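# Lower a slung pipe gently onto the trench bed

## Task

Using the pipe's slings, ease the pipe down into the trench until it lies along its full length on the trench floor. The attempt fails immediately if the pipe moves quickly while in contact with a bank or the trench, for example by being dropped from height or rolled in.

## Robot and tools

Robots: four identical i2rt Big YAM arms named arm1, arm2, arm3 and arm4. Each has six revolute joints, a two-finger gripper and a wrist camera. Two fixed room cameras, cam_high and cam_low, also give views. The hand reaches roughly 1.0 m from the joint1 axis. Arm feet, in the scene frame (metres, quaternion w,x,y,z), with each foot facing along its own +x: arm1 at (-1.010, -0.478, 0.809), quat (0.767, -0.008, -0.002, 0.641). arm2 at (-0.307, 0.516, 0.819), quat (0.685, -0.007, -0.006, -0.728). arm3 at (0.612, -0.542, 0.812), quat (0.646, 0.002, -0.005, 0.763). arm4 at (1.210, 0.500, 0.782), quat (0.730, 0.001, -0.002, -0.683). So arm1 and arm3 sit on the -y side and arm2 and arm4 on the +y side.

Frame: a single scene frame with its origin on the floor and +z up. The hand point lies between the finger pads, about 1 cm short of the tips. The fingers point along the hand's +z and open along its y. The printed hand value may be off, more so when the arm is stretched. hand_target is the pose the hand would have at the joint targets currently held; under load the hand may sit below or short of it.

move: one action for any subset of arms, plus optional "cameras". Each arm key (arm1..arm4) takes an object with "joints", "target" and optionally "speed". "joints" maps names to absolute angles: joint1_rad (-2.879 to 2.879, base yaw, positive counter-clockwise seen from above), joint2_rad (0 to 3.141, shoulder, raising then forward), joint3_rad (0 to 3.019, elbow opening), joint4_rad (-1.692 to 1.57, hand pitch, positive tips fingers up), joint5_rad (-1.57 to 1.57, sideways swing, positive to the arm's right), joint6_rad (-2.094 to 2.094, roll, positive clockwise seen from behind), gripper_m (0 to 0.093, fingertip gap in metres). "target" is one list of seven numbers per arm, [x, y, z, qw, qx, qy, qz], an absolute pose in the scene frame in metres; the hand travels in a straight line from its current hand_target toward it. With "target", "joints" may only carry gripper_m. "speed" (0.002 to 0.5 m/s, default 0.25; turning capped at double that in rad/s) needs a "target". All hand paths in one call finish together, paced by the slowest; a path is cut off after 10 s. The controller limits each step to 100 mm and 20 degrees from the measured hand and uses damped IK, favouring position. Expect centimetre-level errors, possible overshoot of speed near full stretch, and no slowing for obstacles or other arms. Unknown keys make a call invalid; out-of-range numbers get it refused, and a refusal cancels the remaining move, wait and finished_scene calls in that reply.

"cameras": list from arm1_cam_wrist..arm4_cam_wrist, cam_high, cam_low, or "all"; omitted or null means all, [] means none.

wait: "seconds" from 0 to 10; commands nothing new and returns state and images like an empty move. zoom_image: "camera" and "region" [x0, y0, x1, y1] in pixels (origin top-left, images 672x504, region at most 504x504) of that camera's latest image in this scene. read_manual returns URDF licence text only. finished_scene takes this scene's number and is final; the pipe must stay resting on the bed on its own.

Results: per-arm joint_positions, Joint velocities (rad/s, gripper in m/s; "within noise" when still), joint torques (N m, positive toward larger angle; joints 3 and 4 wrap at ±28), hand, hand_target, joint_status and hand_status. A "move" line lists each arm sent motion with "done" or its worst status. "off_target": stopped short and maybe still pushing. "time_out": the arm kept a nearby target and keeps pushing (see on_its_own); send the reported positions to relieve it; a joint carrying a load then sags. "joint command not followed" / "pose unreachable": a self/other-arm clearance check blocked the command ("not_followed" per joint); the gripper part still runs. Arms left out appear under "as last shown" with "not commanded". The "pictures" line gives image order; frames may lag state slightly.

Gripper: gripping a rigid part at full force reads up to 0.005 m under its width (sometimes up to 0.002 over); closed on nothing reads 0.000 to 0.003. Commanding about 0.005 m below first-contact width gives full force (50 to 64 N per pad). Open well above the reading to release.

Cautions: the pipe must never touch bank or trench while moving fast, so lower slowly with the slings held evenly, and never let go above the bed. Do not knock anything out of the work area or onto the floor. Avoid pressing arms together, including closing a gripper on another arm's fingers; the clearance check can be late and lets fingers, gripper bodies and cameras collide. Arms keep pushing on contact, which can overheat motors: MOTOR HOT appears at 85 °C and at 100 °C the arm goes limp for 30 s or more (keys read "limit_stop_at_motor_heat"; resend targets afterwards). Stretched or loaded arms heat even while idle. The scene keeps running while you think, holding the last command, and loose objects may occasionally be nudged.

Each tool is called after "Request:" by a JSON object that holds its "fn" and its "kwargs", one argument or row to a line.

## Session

Request:
{"fn": "move", "kwargs": {

}}

Scene clock: 0.00 s.
Joint torques (N m): no reading
Heat: arm1: hottest joint2_rad 29 °C; arm2: hottest gripper 29 °C; arm3: hottest joint2_rad 29 °C; arm4: hottest joint5_rad 29 °C.
Joint velocities: within noise
arm1.joint_positions: joint1_rad=+0.181 joint2_rad=+0.602 joint3_rad=+1.316 joint4_rad=-1.375 joint5_rad=-0.192 joint6_rad=-0.163 gripper_m=+0.09396
arm1.joint_status: not commanded
arm1.hand: x=-1.0501 y=-0.2454 z=+1.3080 quat_wxyz=(-0.278, +0.713, -0.545, -0.341) (m; scene frame)
arm1.hand_target: x=-1.0502 y=-0.2475 z=+1.3183 quat_wxyz=(-0.286, +0.710, -0.541, -0.348) (m; scene frame)
arm1.hand_status: not commanded
arm2.joint_positions: joint1_rad=-0.039 joint2_rad=+0.499 joint3_rad=+1.459 joint4_rad=-1.321 joint5_rad=-0.112 joint6_rad=+0.052 gripper_m=+0.09396
arm2.joint_status: not commanded
arm2.hand: x=-0.3042 y=+0.3551 z=+1.4198 quat_wxyz=(-0.429, -0.599, -0.556, +0.384) (m; scene frame)
arm2.hand_target: x=-0.3038 y=+0.3587 z=+1.4302 quat_wxyz=(-0.436, -0.593, -0.552, +0.392) (m; scene frame)
arm2.hand_status: not commanded
arm3.joint_positions: joint1_rad=+0.407 joint2_rad=+0.468 joint3_rad=+1.336 joint4_rad=-1.245 joint5_rad=-0.228 joint6_rad=-0.247 gripper_m=+0.09396
arm3.joint_status: not commanded
arm3.hand: x=+0.4772 y=-0.4122 z=+1.3771 quat_wxyz=(-0.254, +0.787, -0.239, -0.508) (m; scene frame)
arm3.hand_target: x=+0.4794 y=-0.4157 z=+1.3869 quat_wxyz=(-0.260, +0.782, -0.236, -0.516) (m; scene frame)
arm3.hand_status: not commanded
arm4.joint_positions: joint1_rad=+0.227 joint2_rad=+0.629 joint3_rad=+1.327 joint4_rad=-1.242 joint5_rad=-0.022 joint6_rad=+0.203 gripper_m=+0.09396
arm4.joint_status: not commanded
arm4.hand: x=+1.2851 y=+0.2546 z=+1.3092 quat_wxyz=(-0.429, -0.584, -0.645, +0.243) (m; scene frame)
arm4.hand_target: x=+1.2844 y=+0.2567 z=+1.3242 quat_wxyz=(-0.441, -0.578, -0.639, +0.250) (m; scene frame)
arm4.hand_status: not commanded
pictures: arm1_cam_wrist, arm2_cam_wrist, arm3_cam_wrist, arm4_cam_wrist, cam_high, cam_low

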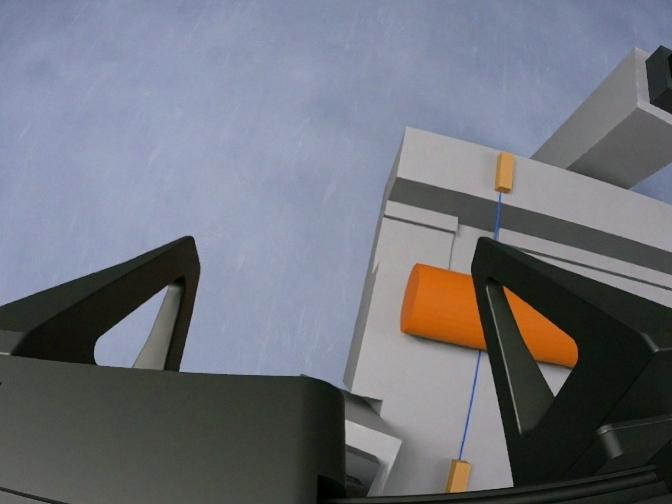

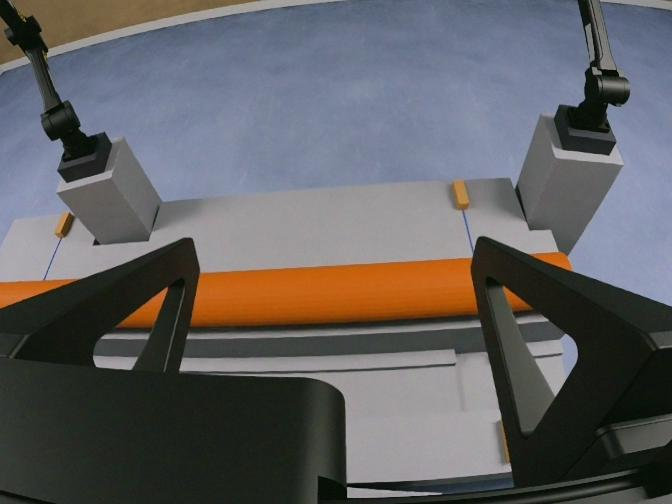

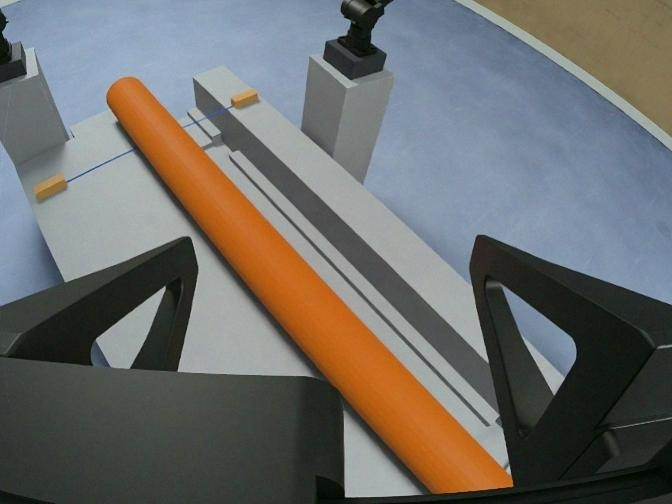

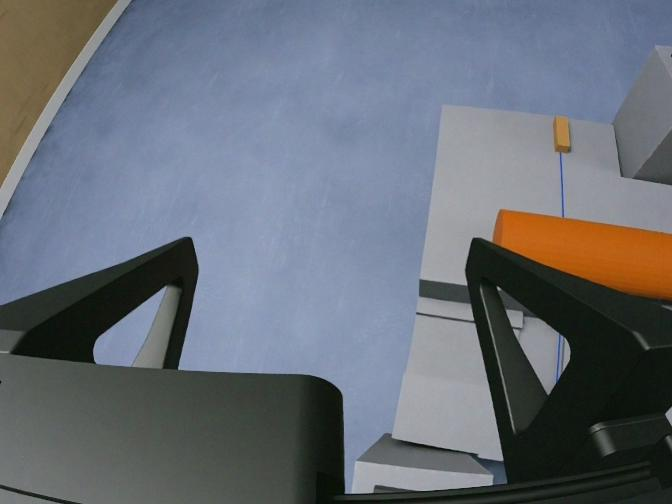

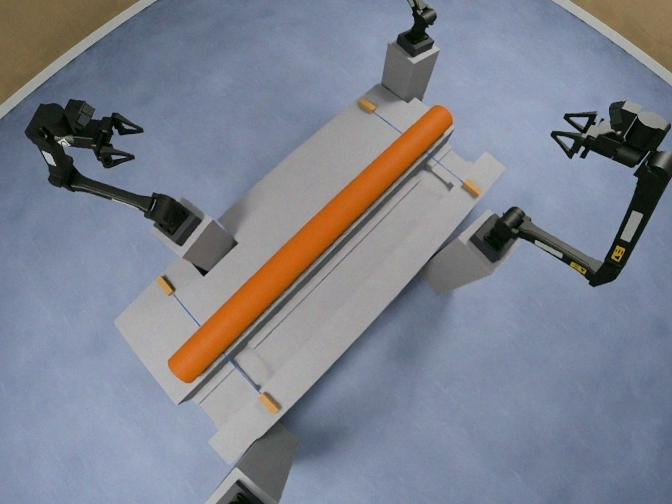

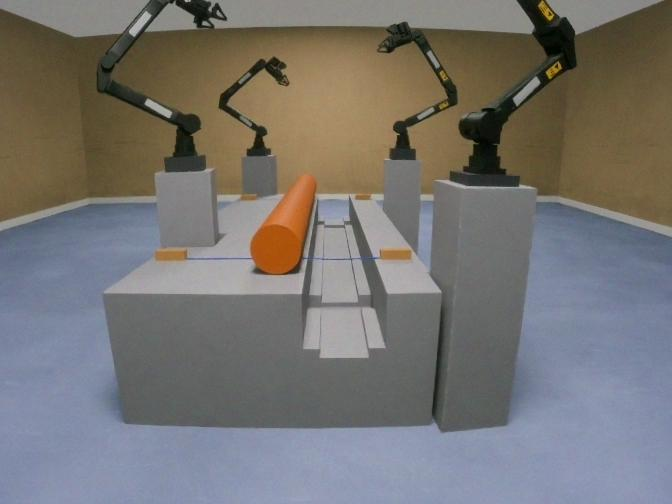

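Request:
{"fn": "move", "kwargs": {
  "arm1": {"joints":{"joint1_rad":-1.41,"joint5_rad":0,"joint6_rad":-1.5}},
  "arm2": {"joints":{"joint1_rad":-0.93,"joint5_rad":0,"joint6_rad":-1.0}},
  "arm3": {"joints":{"joint1_rad":-1.5,"joint5_rad":0,"joint6_rad":-1.4}},
  "arm4": {"joints":{"joint1_rad":-0.98,"joint5_rad":0,"joint6_rad":-0.95}},
  "cameras": []
}}

Request:
{"fn": "move", "kwargs": {
  "arm1": {"target":[-0.646,-0.463,0.60,0,0.707,-0.707,0],"speed":0.4},
  "arm2": {"target":[-0.695,0.256,0.61,0,0.707,0.707,0],"speed":0.4},
  "arm3": {"target":[0.935,-0.480,0.60,0,0.707,-0.707,0],"speed":0.4},
  "arm4": {"target":[0.903,0.249,0.61,0,0.707,0.707,0],"speed":0.4}
}}

Scene clock: 8.60 s.
Joint torques (N m): arm1=[-0.5 1.32 9.85 2.1 -0.05 -0.05] | arm2=[-1.67 6.24 9.28 1.47 -0.07 0.14] | arm3=[0.5 5.13 8.2 1.78 -0.1 0.03] | arm4=[-0.32 2.78 9.43 1.91 0.05 0.06]
Heat: arm1: hottest joint2_rad 29 °C; arm2: hottest joint3_rad 29 °C; arm3: hottest joint2_rad 29 °C; arm4: hottest joint3_rad 30 °C.
move: arm1 done; arm2 done; arm3 done; arm4 done
Joint velocities: within noise
arm1.joint_positions: joint1_rad=-1.405 joint2_rad=+0.602 joint3_rad=+1.316 joint4_rad=-1.375 joint5_rad=+0.000 joint6_rad=-1.490 gripper_m=+0.09397
arm1.joint_status: all done
arm1.hand: x=-0.7864 y=-0.4770 z=+1.3118 quat_wxyz=(-0.323, +0.604, -0.661, +0.307) (m; scene frame)
arm1.hand_target: x=-0.7887 y=-0.4780 z=+1.3222 quat_wxyz=(-0.328, +0.602, -0.655, +0.317) (m; scene frame)
arm1.hand_status: not commanded
arm2.joint_positions: joint1_rad=-0.920 joint2_rad=+0.499 joint3_rad=+1.459 joint4_rad=-1.321 joint5_rad=-0.001 joint6_rad=-0.993 gripper_m=+0.09397
arm2.joint_status: all done
arm2.hand: x=-0.4482 y=+0.4313 z=+1.4183 quat_wxyz=(+0.109, -0.579, -0.580, +0.563) (m; scene frame)
arm2.hand_target: x=-0.4463 y=+0.4350 z=+1.4288 quat_wxyz=(+0.116, -0.575, -0.574, +0.572) (m; scene frame)
arm2.hand_status: not commanded
arm3.joint_positions: joint1_rad=-1.495 joint2_rad=+0.468 joint3_rad=+1.336 joint4_rad=-1.245 joint5_rad=-0.002 joint6_rad=-1.393 gripper_m=+0.09397
arm3.joint_status: all done
arm3.hand: x=+0.7950 y=-0.5027 z=+1.3756 quat_wxyz=(-0.476, +0.601, -0.567, +0.304) (m; scene frame)
arm3.hand_target: x=+0.7914 y=-0.5050 z=+1.3854 quat_wxyz=(-0.481, +0.596, -0.562, +0.312) (m; scene frame)
arm3.hand_status: not commanded
arm4.joint_positions: joint1_rad=-0.972 joint2_rad=+0.629 joint3_rad=+1.327 joint4_rad=-1.242 joint5_rad=+0.000 joint6_rad=-0.936 gripper_m=+0.09397
arm4.joint_status: all done
arm4.hand: x=+1.0036 y=+0.3421 z=+1.3077 quat_wxyz=(+0.064, -0.608, -0.625, +0.486) (m; scene frame)
arm4.hand_target: x=+1.0041 y=+0.3450 z=+1.3227 quat_wxyz=(+0.072, -0.600, -0.621, +0.500) (m; scene frame)
arm4.hand_status: not commanded
pictures: none
No camera images: "cameras" was empty.

Scene clock: 11.63 s.
Joint torques (N m): arm1=[0.44 -14.04 2.41 0.59 -0.17 -0.11] | arm2=[-0.62 -19.43 5.75 -0.87 -0.16 0.2] | arm3=[0.44 -17.26 1.07 0.25 -0.1 0.09] | arm4=[1.08 -15.5 3.92 0.49 -0.06 0.31]
Heat: arm1: hottest joint2_rad 30 °C; arm2: hottest joint3_rad 29 °C; arm3: hottest joint2_rad 29 °C; arm4: hottest joint3_rad 30 °C.
move: arm1 done; arm2 off_target; arm3 done; arm4 off_target
Joint velocities: within noise
arm1.joint_positions: joint1_rad=-1.357 joint2_rad=+2.155 joint3_rad=+0.785 joint4_rad=-0.220 joint5_rad=-0.007 joint6_rad=-1.517 gripper_m=+0.09397
arm1.joint_status: not commanded
arm1.hand: x=-0.6490 y=-0.4667 z=+0.6024 quat_wxyz=(+0.003, +0.700, -0.714, -0.001) (m; scene frame)
arm1.hand_target: x=-0.6461 y=-0.4630 z=+0.6001 quat_wxyz=(+0.000, +0.707, -0.707, +0.000) (m; scene frame)
arm1.hand_status: done (0.005 m and 1.1 deg from the pose sent, 0.726 m and 53.1 deg at the start)
arm2.joint_positions: joint1_rad=-0.920 joint2_rad=+2.271 joint3_rad=+1.079 joint4_rad=-0.415 joint5_rad=+0.014 joint6_rad=-0.987 gripper_m=+0.09397
arm2.joint_status: not commanded
arm2.hand: x=-0.6830 y=+0.2642 z=+0.6001 quat_wxyz=(-0.002, -0.705, -0.709, -0.012) (m; scene frame)
arm2.hand_target: x=-0.6948 y=+0.2562 z=+0.6100 quat_wxyz=(+0.000, -0.707, -0.707, +0.000) (m; scene frame)
arm2.hand_status: off_target (0.018 m and 1.5 deg from the pose sent, 0.863 m and 69.9 deg at the start)
arm3.joint_positions: joint1_rad=-1.535 joint2_rad=+2.154 joint3_rad=+0.690 joint4_rad=-0.129 joint5_rad=+0.006 joint6_rad=-1.386 gripper_m=+0.09397
arm3.joint_status: not commanded
arm3.hand: x=+0.9288 y=-0.4773 z=+0.5971 quat_wxyz=(+0.006, +0.713, -0.701, -0.006) (m; scene frame)
arm3.hand_target: x=+0.9350 y=-0.4800 z=+0.6000 quat_wxyz=(+0.000, +0.707, -0.707, +0.000) (m; scene frame)
arm3.hand_status: done (0.007 m and 1.4 deg from the pose sent, 0.788 m and 68.8 deg at the start)
arm4.joint_positions: joint1_rad=-0.962 joint2_rad=+2.079 joint3_rad=+0.837 joint4_rad=-0.369 joint5_rad=+0.006 joint6_rad=-0.898 gripper_m=+0.09397
arm4.joint_status: not commanded
arm4.hand: x=+0.9139 y=+0.2639 z=+0.6023 quat_wxyz=(-0.002, -0.706, -0.708, -0.021) (m; scene frame)
arm4.hand_target: x=+0.9033 y=+0.2492 z=+0.6102 quat_wxyz=(+0.000, -0.707, -0.707, +0.000) (m; scene frame)
arm4.hand_status: off_target (0.020 m and 2.5 deg from the pose sent, 0.711 m and 58.7 deg at the start)
pictures: arm1_cam_wrist, arm2_cam_wrist, arm3_cam_wrist, arm4_cam_wrist, cam_high, cam_low

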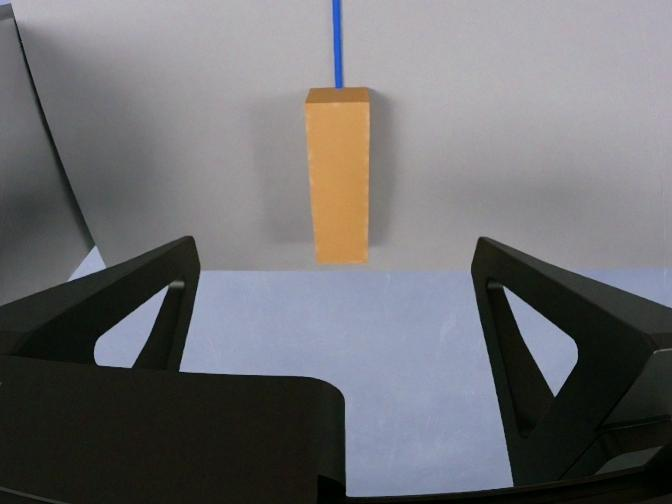

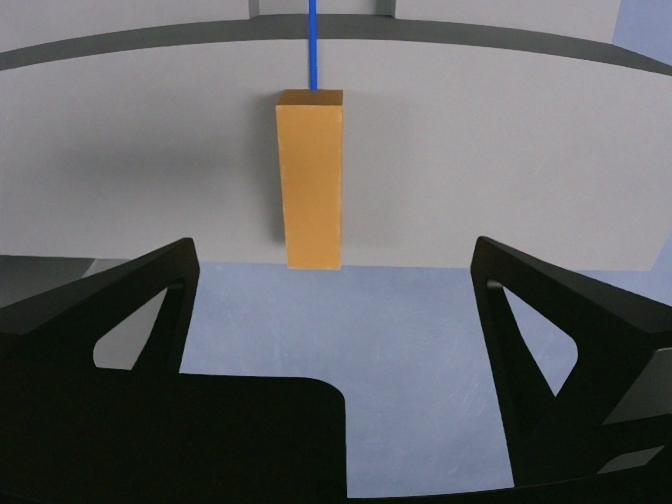

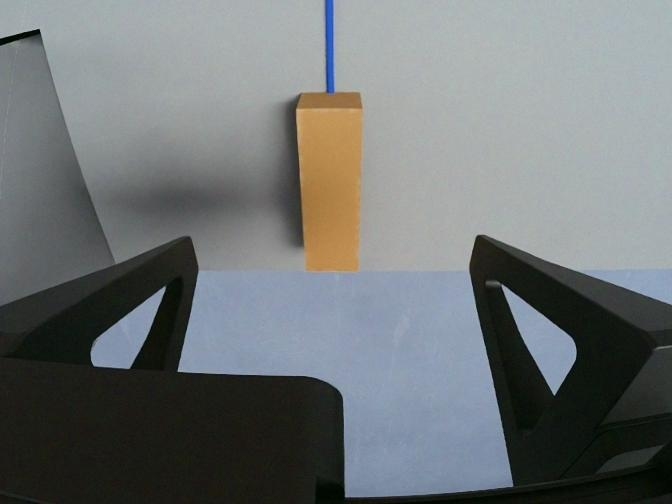

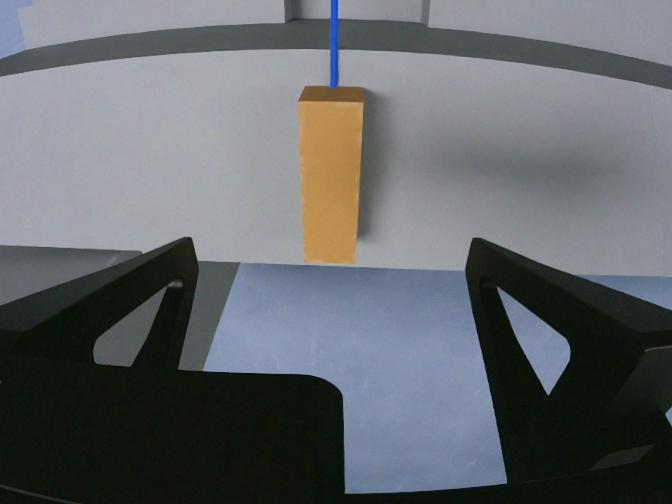

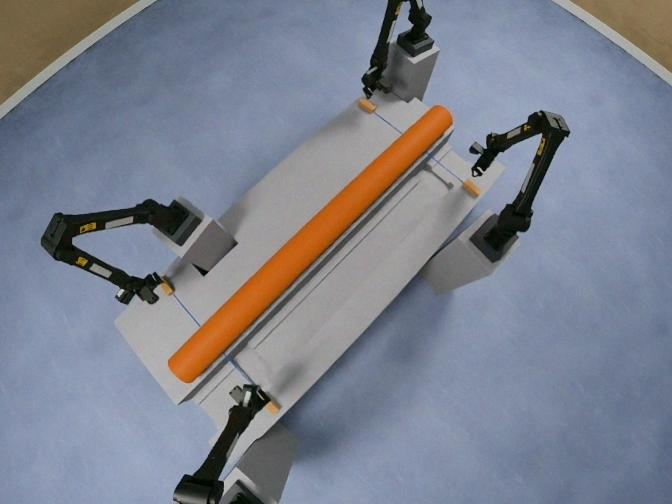

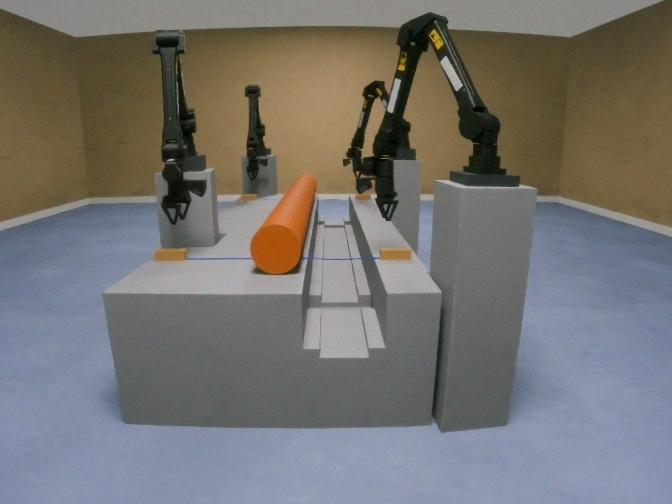

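Request:
{"fn": "move", "kwargs": {
  "arm1": {"target":[-0.664,-0.463,0.473,0,0.707,-0.707,0]},
  "arm2": {"target":[-0.679,0.264,0.478,0,0.707,0.707,0]},
  "arm3": {"target":[0.918,-0.480,0.474,0,0.707,-0.707,0]},
  "arm4": {"target":[0.911,0.259,0.480,0,0.707,0.707,0]}
}}

Scene clock: 16.63 s.
Joint torques (N m): arm1=[1.08 -15.56 -0.16 1.03 -0.22 -0.06] | arm2=[-0.5 -20.01 3.08 -0.01 -0.16 0.21] | arm3=[0.91 -18.14 -1.05 0.35 -0.1 0.09] | arm4=[0.44 -16.91 1.22 0.65 -0.03 0.21]
Heat: arm1: hottest joint2_rad 30 °C; arm2: hottest joint3_rad 29 °C; arm3: hottest joint2_rad 29 °C; arm4: hottest joint3_rad 30 °C.
move: arm1 done; arm2 off_target; arm3 done; arm4 off_target
Joint velocities: within noise
arm1.joint_positions: joint1_rad=-1.352 joint2_rad=+2.537 joint3_rad=+0.897 joint4_rad=+0.048 joint5_rad=-0.008 joint6_rad=-1.517 gripper_m=+0.09397
arm1.joint_status: not commanded
arm1.hand: x=-0.6655 y=-0.4664 z=+0.4764 quat_wxyz=(+0.003, +0.703, -0.712, -0.002) (m; scene frame)
arm1.hand_target: x=-0.6641 y=-0.4631 z=+0.4731 quat_wxyz=(+0.000, +0.707, -0.707, +0.000) (m; scene frame)
arm1.hand_status: done (0.005 m and 0.8 deg from the pose sent, 0.130 m and 1.1 deg at the start)
arm2.joint_positions: joint1_rad=-0.920 joint2_rad=+2.594 joint3_rad=+1.180 joint4_rad=-0.209 joint5_rad=+0.014 joint6_rad=-0.986 gripper_m=+0.09397
arm2.joint_status: not commanded
arm2.hand: x=-0.6642 y=+0.2747 z=+0.4710 quat_wxyz=(-0.004, -0.705, -0.709, -0.020) (m; scene frame)
arm2.hand_target: x=-0.6789 y=+0.2642 z=+0.4783 quat_wxyz=(+0.000, -0.707, -0.707, +0.000) (m; scene frame)
arm2.hand_status: off_target (0.020 m and 2.4 deg from the pose sent, 0.122 m and 1.5 deg at the start)
arm3.joint_positions: joint1_rad=-1.535 joint2_rad=+2.560 joint3_rad=+0.818 joint4_rad=+0.151 joint5_rad=+0.006 joint6_rad=-1.380 gripper_m=+0.09397
arm3.joint_status: not commanded
arm3.hand: x=+0.9125 y=-0.4795 z=+0.4731 quat_wxyz=(+0.006, +0.711, -0.703, -0.005) (m; scene frame)
arm3.hand_target: x=+0.9181 y=-0.4800 z=+0.4741 quat_wxyz=(+0.000, +0.707, -0.707, +0.000) (m; scene frame)
arm3.hand_status: done (0.006 m and 1.1 deg from the pose sent, 0.124 m and 1.4 deg at the start)
arm4.joint_positions: joint1_rad=-0.962 joint2_rad=+2.450 joint3_rad=+0.933 joint4_rad=-0.091 joint5_rad=+0.006 joint6_rad=-0.898 gripper_m=+0.09397
arm4.joint_status: not commanded
arm4.hand: x=+0.9230 y=+0.2703 z=+0.4737 quat_wxyz=(-0.002, -0.706, -0.708, -0.020) (m; scene frame)
arm4.hand_target: x=+0.9111 y=+0.2591 z=+0.4801 quat_wxyz=(+0.000, -0.707, -0.707, +0.000) (m; scene frame)
arm4.hand_status: off_target (0.018 m and 2.3 deg from the pose sent, 0.122 m and 2.5 deg at the start)
pictures: arm1_cam_wrist, arm2_cam_wrist, arm3_cam_wrist, arm4_cam_wrist, cam_high, cam_low

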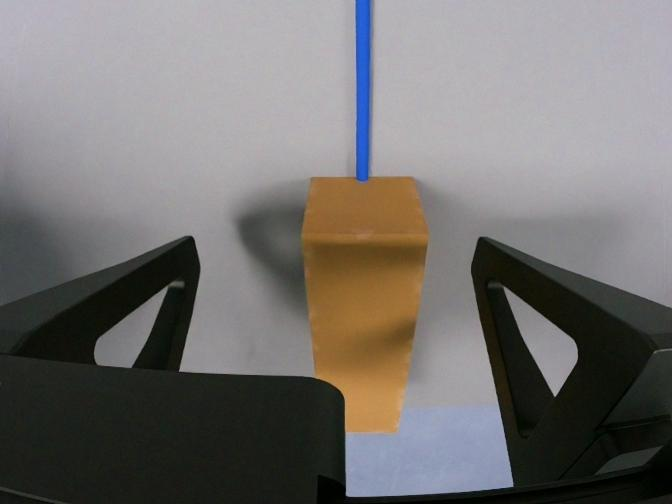

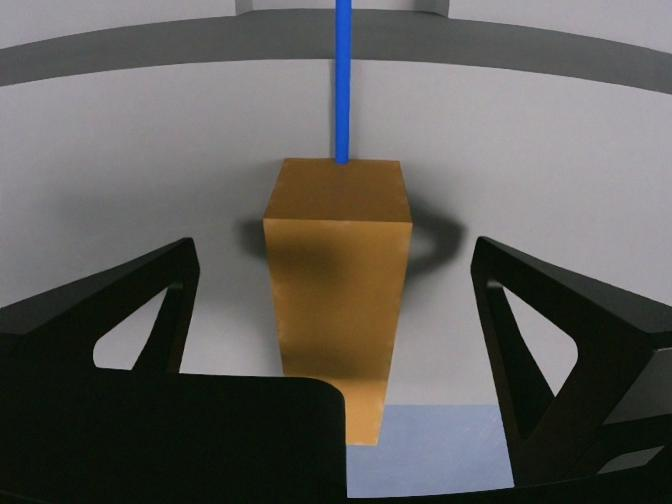

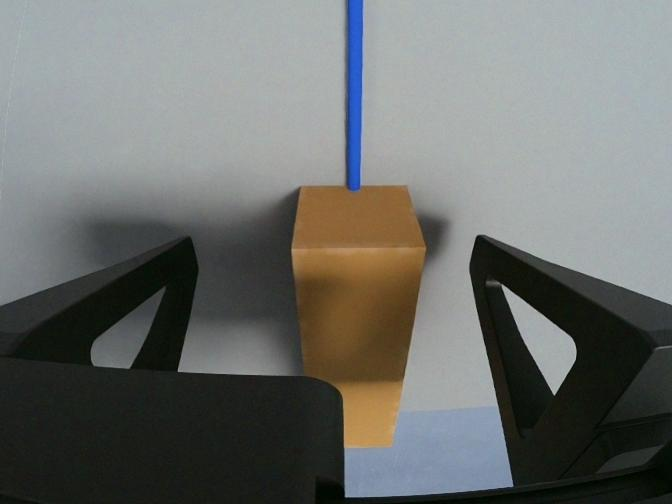

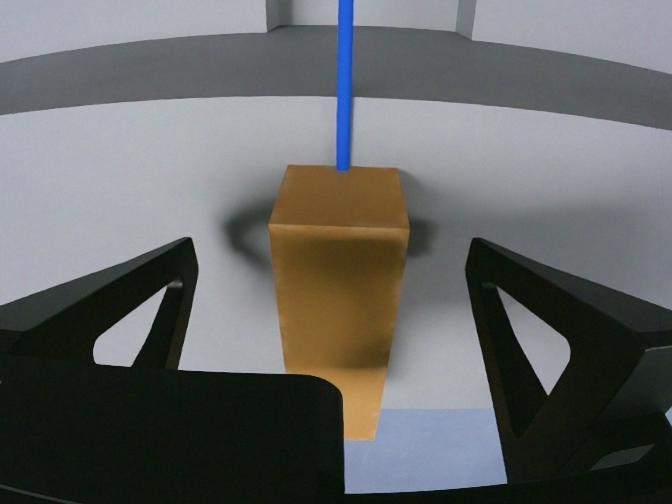

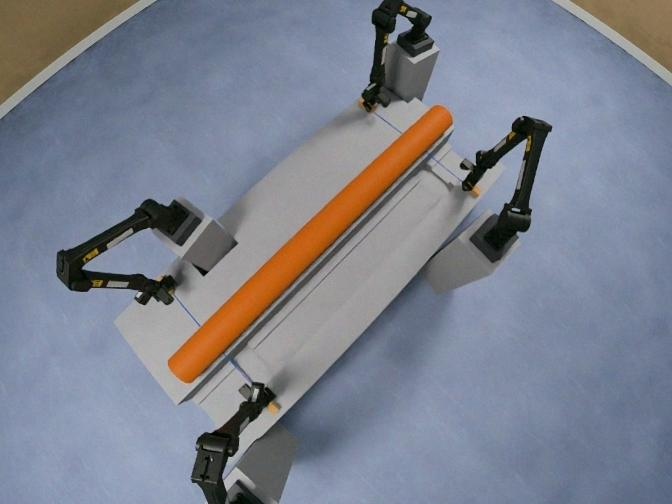

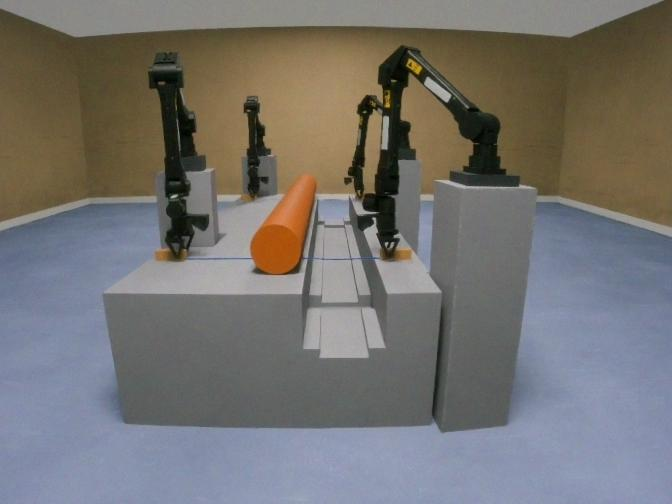

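Request:
{"fn": "move", "kwargs": {
  "arm1": {"joints":{"gripper_m":0.015}},
  "arm2": {"joints":{"gripper_m":0.015}},
  "arm3": {"joints":{"gripper_m":0.015}},
  "arm4": {"joints":{"gripper_m":0.015}},
  "cameras": []
}}

Request:
{"fn": "move", "kwargs": {
  "arm1": {"target":[-0.660,-0.305,0.74,0,0.707,-0.707,0]},
  "arm2": {"target":[-0.679,0.095,0.74,0,0.707,0.707,0]},
  "arm3": {"target":[0.918,-0.305,0.74,0,0.707,-0.707,0]},
  "arm4": {"target":[0.911,0.095,0.74,0,0.707,0.707,0]},
  "cameras": []
}}

Request:
{"fn": "move", "kwargs": {
  "arm1": {"target":[-0.652,-0.315,0.855,0,0.707,-0.707,0],"speed":0.1},
  "arm2": {"target":[-0.674,0.07,0.86,0,0.707,0.707,0],"speed":0.1},
  "arm3": {"target":[0.924,-0.315,0.855,0,0.707,-0.707,0],"speed":0.1},
  "arm4": {"target":[0.911,0.07,0.862,0,0.707,0.707,0],"speed":0.1},
  "cameras": ["cam_low"]
}}

Scene clock: 23.47 s.
Joint torques (N m): arm1=[0.79 -15.03 -0.05 1.02 -0.15 -0.02] | arm2=[-0.44 -19.66 3.1 -0.05 -0.17 0.2] | arm3=[1.08 -18.08 -1.02 0.34 -0.12 0.08] | arm4=[0.56 -16.73 1.17 0.61 -0.02 0.21]
Heat: arm1: hottest joint2_rad 30 °C; arm2: hottest joint3_rad 29 °C; arm3: hottest joint2_rad 30 °C; arm4: hottest joint3_rad 30 °C.
move: arm1 off_target; arm2 off_target; arm3 off_target; arm4 off_target
Joint velocities: within noise
arm1.joint_positions: joint1_rad=-1.351 joint2_rad=+2.537 joint3_rad=+0.898 joint4_rad=+0.050 joint5_rad=-0.009 joint6_rad=-1.518 gripper_m=+0.03437
arm1.joint_status: gripper_m off_target (ended at +0.03440, target +0.01500)
arm1.hand: x=-0.6649 y=-0.4661 z=+0.4764 quat_wxyz=(+0.002, +0.703, -0.711, -0.001) (m; scene frame)
arm1.hand_target: x=-0.6640 y=-0.4630 z=+0.4731 quat_wxyz=(+0.000, +0.707, -0.707, +0.000) (m; scene frame)
arm1.hand_status: not commanded
arm2.joint_positions: joint1_rad=-0.920 joint2_rad=+2.592 joint3_rad=+1.180 joint4_rad=-0.207 joint5_rad=+0.014 joint6_rad=-0.986 gripper_m=+0.03464
arm2.joint_status: gripper_m off_target (ended at +0.03468, target +0.01500)
arm2.hand: x=-0.6658 y=+0.2737 z=+0.4720 quat_wxyz=(-0.003, -0.705, -0.709, -0.018) (m; scene frame)
arm2.hand_target: x=-0.6790 y=+0.2641 z=+0.4783 quat_wxyz=(+0.000, -0.707, -0.707, +0.000) (m; scene frame)
arm2.hand_status: not commanded
arm3.joint_positions: joint1_rad=-1.535 joint2_rad=+2.559 joint3_rad=+0.818 joint4_rad=+0.153 joint5_rad=+0.006 joint6_rad=-1.379 gripper_m=+0.03529
arm3.joint_status: gripper_m off_target (ended at +0.03532, target +0.01500)
arm3.hand: x=+0.9133 y=-0.4794 z=+0.4733 quat_wxyz=(+0.005, +0.710, -0.704, -0.005) (m; scene frame)
arm3.hand_target: x=+0.9181 y=-0.4799 z=+0.4741 quat_wxyz=(+0.000, +0.707, -0.707, +0.000) (m; scene frame)
arm3.hand_status: not commanded
arm4.joint_positions: joint1_rad=-0.962 joint2_rad=+2.449 joint3_rad=+0.933 joint4_rad=-0.090 joint5_rad=+0.005 joint6_rad=-0.898 gripper_m=+0.03504
arm4.joint_status: gripper_m off_target (ended at +0.03506, target +0.01500)
arm4.hand: x=+0.9218 y=+0.2692 z=+0.4743 quat_wxyz=(-0.002, -0.706, -0.708, -0.018) (m; scene frame)
arm4.hand_target: x=+0.9111 y=+0.2590 z=+0.4802 quat_wxyz=(+0.000, -0.707, -0.707, +0.000) (m; scene frame)
arm4.hand_status: not commanded
pictures: none
No camera images: "cameras" was empty.

Scene clock: 25.53 s.
Joint torques (N m): arm1=[-0.15 -13.86 6.91 0.02 -0.03 0.08] | arm2=[-0.21 -21.25 10.29 -0.96 -0.13 0.24] | arm3=[1.2 -16.03 6.05 -0.4 -0.18 0.1] | arm4=[0.62 -18.08 8.31 -0.34 0.05 0.32]
Heat: arm1: hottest joint2_rad 30 °C; arm2: hottest joint2_rad 29 °C; arm3: hottest joint2_rad 30 °C; arm4: hottest joint3_rad 30 °C.
move: arm1 off_target; arm2 off_target; arm3 done; arm4 off_target
Joint velocities: within noise
arm1.joint_positions: joint1_rad=-0.937 joint2_rad=+1.794 joint3_rad=+0.812 joint4_rad=-0.613 joint5_rad=-0.015 joint6_rad=-1.124 gripper_m=+0.03437
arm1.joint_status: not commanded
arm1.hand: x=-0.6704 y=-0.3103 z=+0.7335 quat_wxyz=(+0.007, +0.710, -0.704, -0.003) (m; scene frame)
arm1.hand_target: x=-0.6602 y=-0.3051 z=+0.7401 quat_wxyz=(+0.000, +0.707, -0.707, +0.000) (m; scene frame)
arm1.hand_status: off_target (0.013 m and 1.0 deg from the pose sent, 0.309 m and 0.8 deg at the start)
arm2.joint_positions: joint1_rad=-0.665 joint2_rad=+2.137 joint3_rad=+1.362 joint4_rad=-0.836 joint5_rad=+0.010 joint6_rad=-0.729 gripper_m=+0.03464
arm2.joint_status: not commanded
arm2.hand: x=-0.6707 y=+0.1082 z=+0.7277 quat_wxyz=(+0.001, -0.706, -0.708, -0.013) (m; scene frame)
arm2.hand_target: x=-0.6787 y=+0.0952 z=+0.7403 quat_wxyz=(+0.000, -0.707, -0.707, +0.000) (m; scene frame)
arm2.hand_status: off_target (0.020 m and 1.5 deg from the pose sent, 0.322 m and 2.1 deg at the start)
arm3.joint_positions: joint1_rad=-1.074 joint2_rad=+1.791 joint3_rad=+0.810 joint4_rad=-0.604 joint5_rad=+0.005 joint6_rad=-0.916 gripper_m=+0.03529
arm3.joint_status: not commanded
arm3.hand: x=+0.9124 y=-0.3093 z=+0.7371 quat_wxyz=(+0.003, +0.710, -0.705, -0.001) (m; scene frame)
arm3.hand_target: x=+0.9180 y=-0.3050 z=+0.7401 quat_wxyz=(+0.000, +0.707, -0.707, +0.000) (m; scene frame)
arm3.hand_status: done (0.008 m and 0.5 deg from the pose sent, 0.319 m and 0.9 deg at the start)
arm4.joint_positions: joint1_rad=-0.704 joint2_rad=+1.948 joint3_rad=+1.160 joint4_rad=-0.821 joint5_rad=+0.004 joint6_rad=-0.648 gripper_m=+0.03504
arm4.joint_status: not commanded
arm4.hand: x=+0.9204 y=+0.1109 z=+0.7230 quat_wxyz=(+0.002, -0.703, -0.711, -0.019) (m; scene frame)
arm4.hand_target: x=+0.9115 y=+0.0955 z=+0.7401 quat_wxyz=(+0.000, -0.707, -0.707, +0.000) (m; scene frame)
arm4.hand_status: off_target (0.025 m and 2.3 deg from the pose sent, 0.318 m and 2.1 deg at the start)
pictures: none
No camera images: "cameras" was empty.

Scene clock: 27.60 s.
Joint torques (N m): arm1=[-3.31 -18.78 11.17 -1.74 0.68 -0.23] | arm2=[-1.2 -31.56 13.94 -3.48 0.04 0.05] | arm3=[-1.03 -21.95 10 -2.15 0.27 -0.16] | arm4=[0.09 -28.63 12.01 -2.7 0.16 0.11]
Heat: arm1: hottest joint2_rad 31 °C; arm2: hottest joint3_rad 30 °C; arm3: hottest joint2_rad 30 °C; arm4: hottest joint3_rad 30 °C.
move: arm1 off_target; arm2 off_target; arm3 off_target; arm4 off_target
Joint velocities: within noise
arm1.joint_positions: joint1_rad=-0.934 joint2_rad=+1.634 joint3_rad=+0.864 joint4_rad=-0.890 joint5_rad=-0.030 joint6_rad=-1.124 gripper_m=+0.03412
arm1.joint_status: not commanded
arm1.hand: x=-0.6844 y=-0.3120 z=+0.8051 quat_wxyz=(+0.036, +0.710, -0.703, -0.021) (m; scene frame)
arm1.hand_target: x=-0.6544 y=-0.3154 z=+0.8524 quat_wxyz=(+0.000, +0.707, -0.707, +0.001) (m; scene frame)
arm1.hand_status: off_target (0.060 m and 4.8 deg from the pose sent, 0.123 m and 1.0 deg at the start)
arm2.joint_positions: joint1_rad=-0.616 joint2_rad=+2.112 joint3_rad=+1.421 joint4_rad=-1.013 joint5_rad=+0.006 joint6_rad=-0.676 gripper_m=+0.03459
arm2.joint_status: not commanded
arm2.hand: x=-0.6448 y=+0.0975 z=+0.7604 quat_wxyz=(+0.005, -0.706, -0.706, -0.059) (m; scene frame)
arm2.hand_target: x=-0.6686 y=+0.0759 z=+0.8486 quat_wxyz=(+0.000, -0.707, -0.707, +0.001) (m; scene frame)
arm2.hand_status: off_target (0.107 m and 6.8 deg from the pose sent, 0.138 m and 1.5 deg at the start; pose on its path clipped on 30 of 62 steps)
arm3.joint_positions: joint1_rad=-1.074 joint2_rad=+1.622 joint3_rad=+0.852 joint4_rad=-0.894 joint5_rad=-0.003 joint6_rad=-0.917 gripper_m=+0.03507
arm3.joint_status: not commanded
arm3.hand: x=+0.8962 y=-0.3207 z=+0.8097 quat_wxyz=(+0.041, +0.709, -0.703, -0.010) (m; scene frame)
arm3.hand_target: x=+0.9223 y=-0.3158 z=+0.8529 quat_wxyz=(+0.000, +0.707, -0.707, +0.001) (m; scene frame)
arm3.hand_status: off_target (0.053 m and 4.9 deg from the pose sent, 0.119 m and 0.5 deg at the start)
arm4.joint_positions: joint1_rad=-0.666 joint2_rad=+1.924 joint3_rad=+1.276 joint4_rad=-1.053 joint5_rad=+0.002 joint6_rad=-0.605 gripper_m=+0.03501
arm4.joint_status: not commanded
arm4.hand: x=+0.9328 y=+0.0964 z=+0.7699 quat_wxyz=(+0.010, -0.704, -0.707, -0.064) (m; scene frame)
arm4.hand_target: x=+0.9144 y=+0.0746 z=+0.8567 quat_wxyz=(+0.000, -0.707, -0.707, +0.001) (m; scene frame)
arm4.hand_status: off_target (0.098 m and 7.5 deg from the pose sent, 0.145 m and 2.2 deg at the start; pose on its path clipped on 11 of 62 steps)
pictures: cam_low

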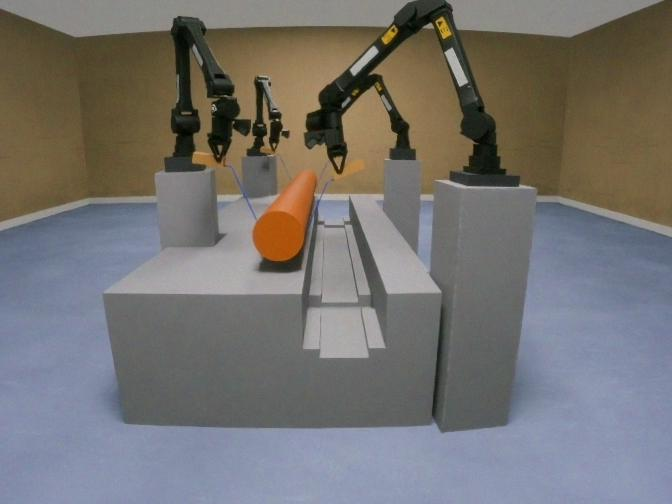

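Request:
{"fn": "move", "kwargs": {
  "arm1": {"target":[-0.648,-0.22,0.87,0,0.707,-0.707,0],"speed":0.12},
  "arm2": {"target":[-0.674,0.165,0.86,0,0.707,0.707,0],"speed":0.12},
  "arm3": {"target":[0.928,-0.22,0.87,0,0.707,-0.707,0],"speed":0.12},
  "arm4": {"target":[0.911,0.165,0.862,0,0.707,0.707,0],"speed":0.12},
  "cameras": []
}}

Request:
{"fn": "move", "kwargs": {
  "arm1": {"target":[-0.648,-0.08,0.875,0,0.707,-0.707,0],"speed":0.12},
  "arm2": {"target":[-0.674,0.305,0.84,0,0.707,0.707,0],"speed":0.12},
  "arm3": {"target":[0.928,-0.077,0.875,0,0.707,-0.707,0],"speed":0.12},
  "arm4": {"target":[0.911,0.30,0.84,0,0.707,0.707,0],"speed":0.12},
  "cameras": ["cam_low","cam_high"]
}}

Request:
{"fn": "zoom_image", "kwargs": {
  "camera": "cam_low",
  "region": [200, 130, 440, 370]
}}

Scene clock: 34.10 s.
Joint torques (N m): arm1=[-2.61 -17.9 12.42 -1.57 0.53 -0.07] | arm2=[-2.61 -27.52 9.8 -1.83 0.02 -0.11] | arm3=[-0.38 -23.88 10.96 -1.94 0.2 0] | arm4=[-1.08 -24.18 8.17 -1.14 0.18 -0.12]
Heat: arm1: hottest joint2_rad 31 °C; arm2: hottest joint3_rad 31 °C; arm3: hottest joint2_rad 30 °C; arm4: hottest joint3_rad 31 °C.
move: arm1 off_target; arm2 off_target; arm3 off_target; arm4 off_target
Joint velocities: within noise
arm1.joint_positions: joint1_rad=-0.753 joint2_rad=+1.690 joint3_rad=+1.025 joint4_rad=-0.972 joint5_rad=-0.031 joint6_rad=-0.958 gripper_m=+0.03408
arm1.joint_status: not commanded
arm1.hand: x=-0.6777 y=-0.2245 z=+0.8286 quat_wxyz=(+0.029, +0.716, -0.698, -0.012) (m; scene frame)
arm1.hand_target: x=-0.6500 y=-0.2211 z=+0.8693 quat_wxyz=(-0.001, +0.707, -0.707, +0.000) (m; scene frame)
arm1.hand_status: off_target (0.051 m and 3.9 deg from the pose sent, 0.118 m and 4.8 deg at the start)
arm2.joint_positions: joint1_rad=-0.714 joint2_rad=+1.942 joint3_rad=+1.251 joint4_rad=-0.995 joint5_rad=+0.010 joint6_rad=-0.781 gripper_m=+0.03459
arm2.joint_status: not commanded
arm2.hand: x=-0.6502 y=+0.1683 z=+0.7969 quat_wxyz=(+0.000, -0.704, -0.709, -0.051) (m; scene frame)
arm2.hand_target: x=-0.6722 y=+0.1662 z=+0.8565 quat_wxyz=(+0.001, -0.707, -0.707, +0.000) (m; scene frame)
arm2.hand_status: off_target (0.068 m and 5.9 deg from the pose sent, 0.124 m and 6.8 deg at the start)
arm3.joint_positions: joint1_rad=-0.919 joint2_rad=+1.735 joint3_rad=+1.054 joint4_rad=-0.982 joint5_rad=-0.004 joint6_rad=-0.770 gripper_m=+0.03503
arm3.joint_status: not commanded
arm3.hand: x=+0.9024 y=-0.2325 z=+0.8236 quat_wxyz=(+0.041, +0.712, -0.701, -0.003) (m; scene frame)
arm3.hand_target: x=+0.9264 y=-0.2216 z=+0.8689 quat_wxyz=(+0.000, +0.707, -0.707, +0.000) (m; scene frame)
arm3.hand_status: off_target (0.054 m and 4.9 deg from the pose sent, 0.122 m and 4.9 deg at the start)
arm4.joint_positions: joint1_rad=-0.768 joint2_rad=+1.737 joint3_rad=+1.104 joint4_rad=-1.039 joint5_rad=+0.003 joint6_rad=-0.699 gripper_m=+0.03500
arm4.joint_status: not commanded
arm4.hand: x=+0.9280 y=+0.1687 z=+0.8037 quat_wxyz=(+0.004, -0.707, -0.705, -0.051) (m; scene frame)
arm4.hand_target: x=+0.9125 y=+0.1661 z=+0.8582 quat_wxyz=(+0.001, -0.707, -0.707, +0.000) (m; scene frame)
arm4.hand_status: off_target (0.061 m and 5.9 deg from the pose sent, 0.117 m and 7.5 deg at the start)
pictures: none
No camera images: "cameras" was empty.

Scene clock: 36.13 s.
Joint torques (N m): arm1=[-2.84 -23.53 12.83 -1.69 0.45 0.04] | arm2=[-3.08 -22.07 9.02 -1.5 0.25 -0.04] | arm3=[0.21 -31.27 11.69 -2.1 0.18 0.02] | arm4=[-1.38 -18.49 7.88 -0.9 0.31 -0.12]
Heat: arm1: hottest joint3_rad 32 °C; arm2: hottest joint3_rad 31 °C; arm3: hottest joint2_rad 31 °C; arm4: hottest joint3_rad 31 °C.
move: arm1 off_target; arm2 off_target; arm3 off_target; arm4 off_target
Joint velocities: within noise
arm1.joint_positions: joint1_rad=-0.544 joint2_rad=+1.910 joint3_rad=+1.323 joint4_rad=-1.062 joint5_rad=-0.028 joint6_rad=-0.746 gripper_m=+0.03408
arm1.joint_status: not commanded
arm1.hand: x=-0.6758 y=-0.0920 z=+0.8187 quat_wxyz=(+0.038, +0.714, -0.699, -0.004) (m; scene frame)
arm1.hand_target: x=-0.6503 y=-0.0823 z=+0.8740 quat_wxyz=(-0.001, +0.707, -0.707, +0.000) (m; scene frame)
arm1.hand_status: off_target (0.064 m and 4.5 deg from the pose sent, 0.155 m and 3.9 deg at the start)
arm2.joint_positions: joint1_rad=-0.946 joint2_rad=+1.765 joint3_rad=+0.971 joint4_rad=-0.877 joint5_rad=+0.007 joint6_rad=-1.019 gripper_m=+0.03459
arm2.joint_status: not commanded
arm2.hand: x=-0.6500 y=+0.3010 z=+0.7957 quat_wxyz=(-0.013, -0.702, -0.711, -0.043) (m; scene frame)
arm2.hand_target: x=-0.6727 y=+0.3054 z=+0.8375 quat_wxyz=(+0.001, -0.707, -0.707, -0.001) (m; scene frame)
arm2.hand_status: off_target (0.051 m and 5.2 deg from the pose sent, 0.145 m and 5.9 deg at the start)
arm3.joint_positions: joint1_rad=-0.746 joint2_rad=+2.002 joint3_rad=+1.420 joint4_rad=-1.099 joint5_rad=-0.005 joint6_rad=-0.595 gripper_m=+0.03503
arm3.joint_status: not commanded
arm3.hand: x=+0.9049 y=-0.0960 z=+0.8090 quat_wxyz=(+0.050, +0.711, -0.701, +0.006) (m; scene frame)
arm3.hand_target: x=+0.9258 y=-0.0799 z=+0.8734 quat_wxyz=(-0.001, +0.707, -0.707, +0.000) (m; scene frame)
arm3.hand_status: off_target (0.072 m and 5.8 deg from the pose sent, 0.166 m and 4.9 deg at the start)
arm4.joint_positions: joint1_rad=-1.016 joint2_rad=+1.533 joint3_rad=+0.825 joint4_rad=-0.954 joint5_rad=-0.001 joint6_rad=-0.949 gripper_m=+0.03500
arm4.joint_status: not commanded
arm4.hand: x=+0.9303 y=+0.3004 z=+0.7994 quat_wxyz=(-0.010, -0.707, -0.706, -0.046) (m; scene frame)
arm4.hand_target: x=+0.9122 y=+0.3003 z=+0.8374 quat_wxyz=(+0.001, -0.707, -0.707, -0.001) (m; scene frame)
arm4.hand_status: off_target (0.045 m and 5.4 deg from the pose sent, 0.137 m and 5.9 deg at the start)
pictures: cam_high, cam_low

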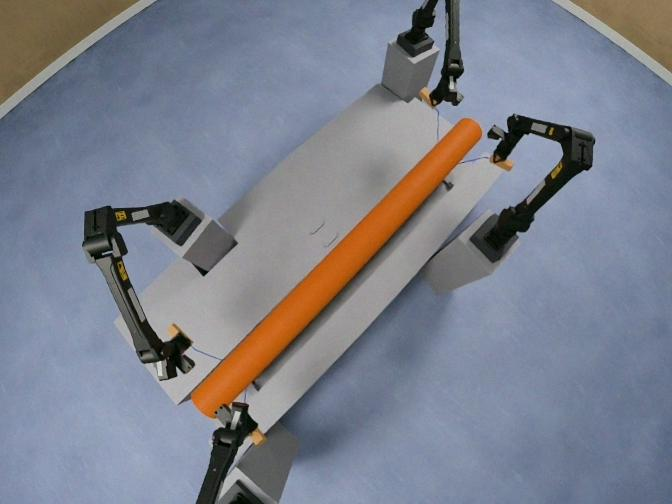

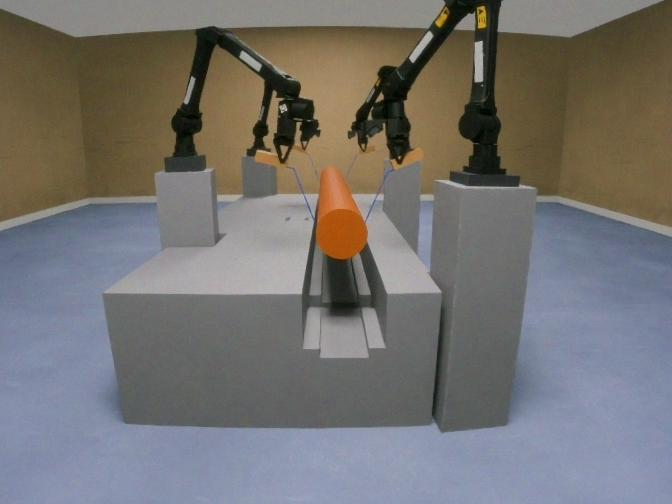

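Scaled by 2.100.

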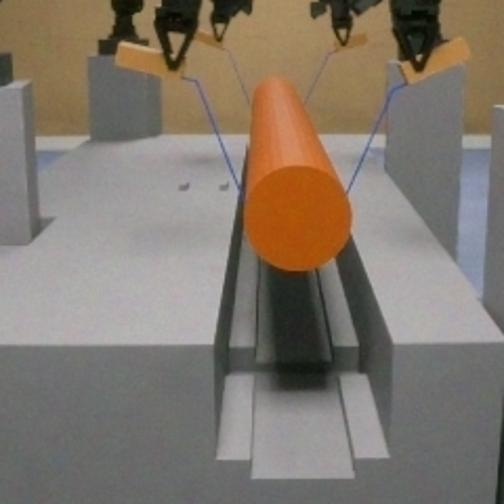

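Request:
{"fn": "move", "kwargs": {
  "arm1": {"target":[-0.648,-0.074,0.70,0,0.707,-0.707,0],"speed":0.1},
  "arm2": {"target":[-0.674,0.309,0.665,0,0.707,0.707,0],"speed":0.1},
  "arm3": {"target":[0.928,-0.073,0.70,0,0.707,-0.707,0],"speed":0.1},
  "arm4": {"target":[0.911,0.304,0.665,0,0.707,0.707,0],"speed":0.1},
  "cameras": ["cam_low","cam_high"]
}}

Request:
{"fn": "zoom_image", "kwargs": {
  "camera": "cam_low",
  "region": [200, 130, 440, 370]
}}

Scene clock: 41.00 s.
Joint torques (N m): arm1=[-1.9 -25.58 6.24 -0.53 0.39 0.04] | arm2=[-3.55 -21.54 4.66 -1.09 0.18 -0.06] | arm3=[0.38 -32.32 6.42 -0.92 0.17 0.03] | arm4=[-2.08 -17.9 2.82 -0.31 0.27 -0.07]
Heat: arm1: hottest joint3_rad 33 °C; arm2: hottest joint2_rad 31 °C; arm3: hottest joint2_rad 31 °C; arm4: hottest joint3_rad 31 °C.
move: arm1 off_target; arm2 off_target; arm3 off_target; arm4 off_target
Joint velocities: within noise
arm1.joint_positions: joint1_rad=-0.536 joint2_rad=+2.197 joint3_rad=+1.304 joint4_rad=-0.728 joint5_rad=-0.027 joint6_rad=-0.735 gripper_m=+0.03408
arm1.joint_status: not commanded
arm1.hand: x=-0.6671 y=-0.0795 z=+0.6643 quat_wxyz=(+0.024, +0.714, -0.700, -0.004) (m; scene frame)
arm1.hand_target: x=-0.6485 y=-0.0745 z=+0.6988 quat_wxyz=(+0.000, +0.707, -0.707, +0.000) (m; scene frame)
arm1.hand_status: off_target (0.041 m and 3.1 deg from the pose sent, 0.123 m and 4.5 deg at the start)
arm2.joint_positions: joint1_rad=-0.956 joint2_rad=+2.126 joint3_rad=+0.918 joint4_rad=-0.432 joint5_rad=+0.008 joint6_rad=-1.038 gripper_m=+0.03459
arm2.joint_status: not commanded
arm2.hand: x=-0.6464 y=+0.3054 z=+0.6378 quat_wxyz=(-0.010, -0.699, -0.714, -0.028) (m; scene frame)
arm2.hand_target: x=-0.6731 y=+0.3094 z=+0.6637 quat_wxyz=(+0.001, -0.707, -0.707, +0.000) (m; scene frame)
arm2.hand_status: off_target (0.039 m and 3.6 deg from the pose sent, 0.133 m and 5.2 deg at the start)
arm3.joint_positions: joint1_rad=-0.746 joint2_rad=+2.268 joint3_rad=+1.386 joint4_rad=-0.769 joint5_rad=-0.005 joint6_rad=-0.592 gripper_m=+0.03503
arm3.joint_status: not commanded
arm3.hand: x=+0.9087 y=-0.0894 z=+0.6543 quat_wxyz=(+0.035, +0.711, -0.703, +0.003) (m; scene frame)
arm3.hand_target: x=+0.9273 y=-0.0739 z=+0.6986 quat_wxyz=(+0.000, +0.707, -0.707, +0.000) (m; scene frame)
arm3.hand_status: off_target (0.052 m and 4.1 deg from the pose sent, 0.114 m and 5.8 deg at the start)
arm4.joint_positions: joint1_rad=-1.023 joint2_rad=+1.922 joint3_rad=+0.728 joint4_rad=-0.425 joint5_rad=-0.001 joint6_rad=-0.967 gripper_m=+0.03500
arm4.joint_status: not commanded
arm4.hand: x=+0.9285 y=+0.3012 z=+0.6431 quat_wxyz=(-0.007, -0.703, -0.710, -0.024) (m; scene frame)
arm4.hand_target: x=+0.9115 y=+0.3041 z=+0.6635 quat_wxyz=(+0.001, -0.707, -0.707, +0.000) (m; scene frame)
arm4.hand_status: off_target (0.028 m and 3.0 deg from the pose sent, 0.136 m and 5.3 deg at the start)
pictures: cam_high, cam_low

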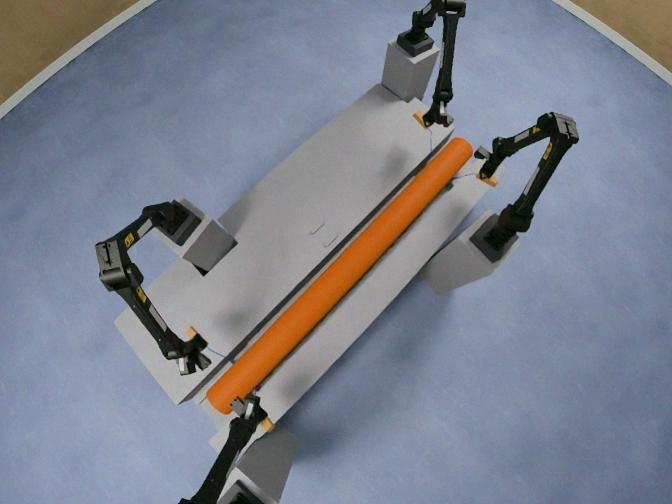

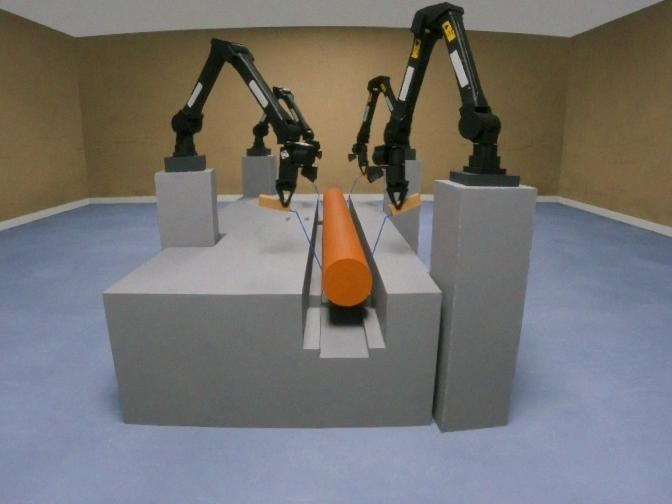

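Scaled by 2.100.

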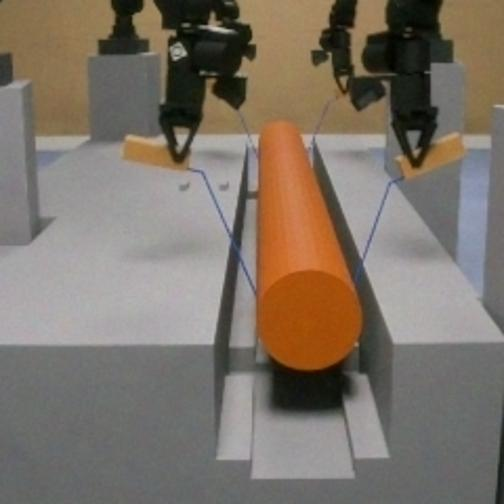

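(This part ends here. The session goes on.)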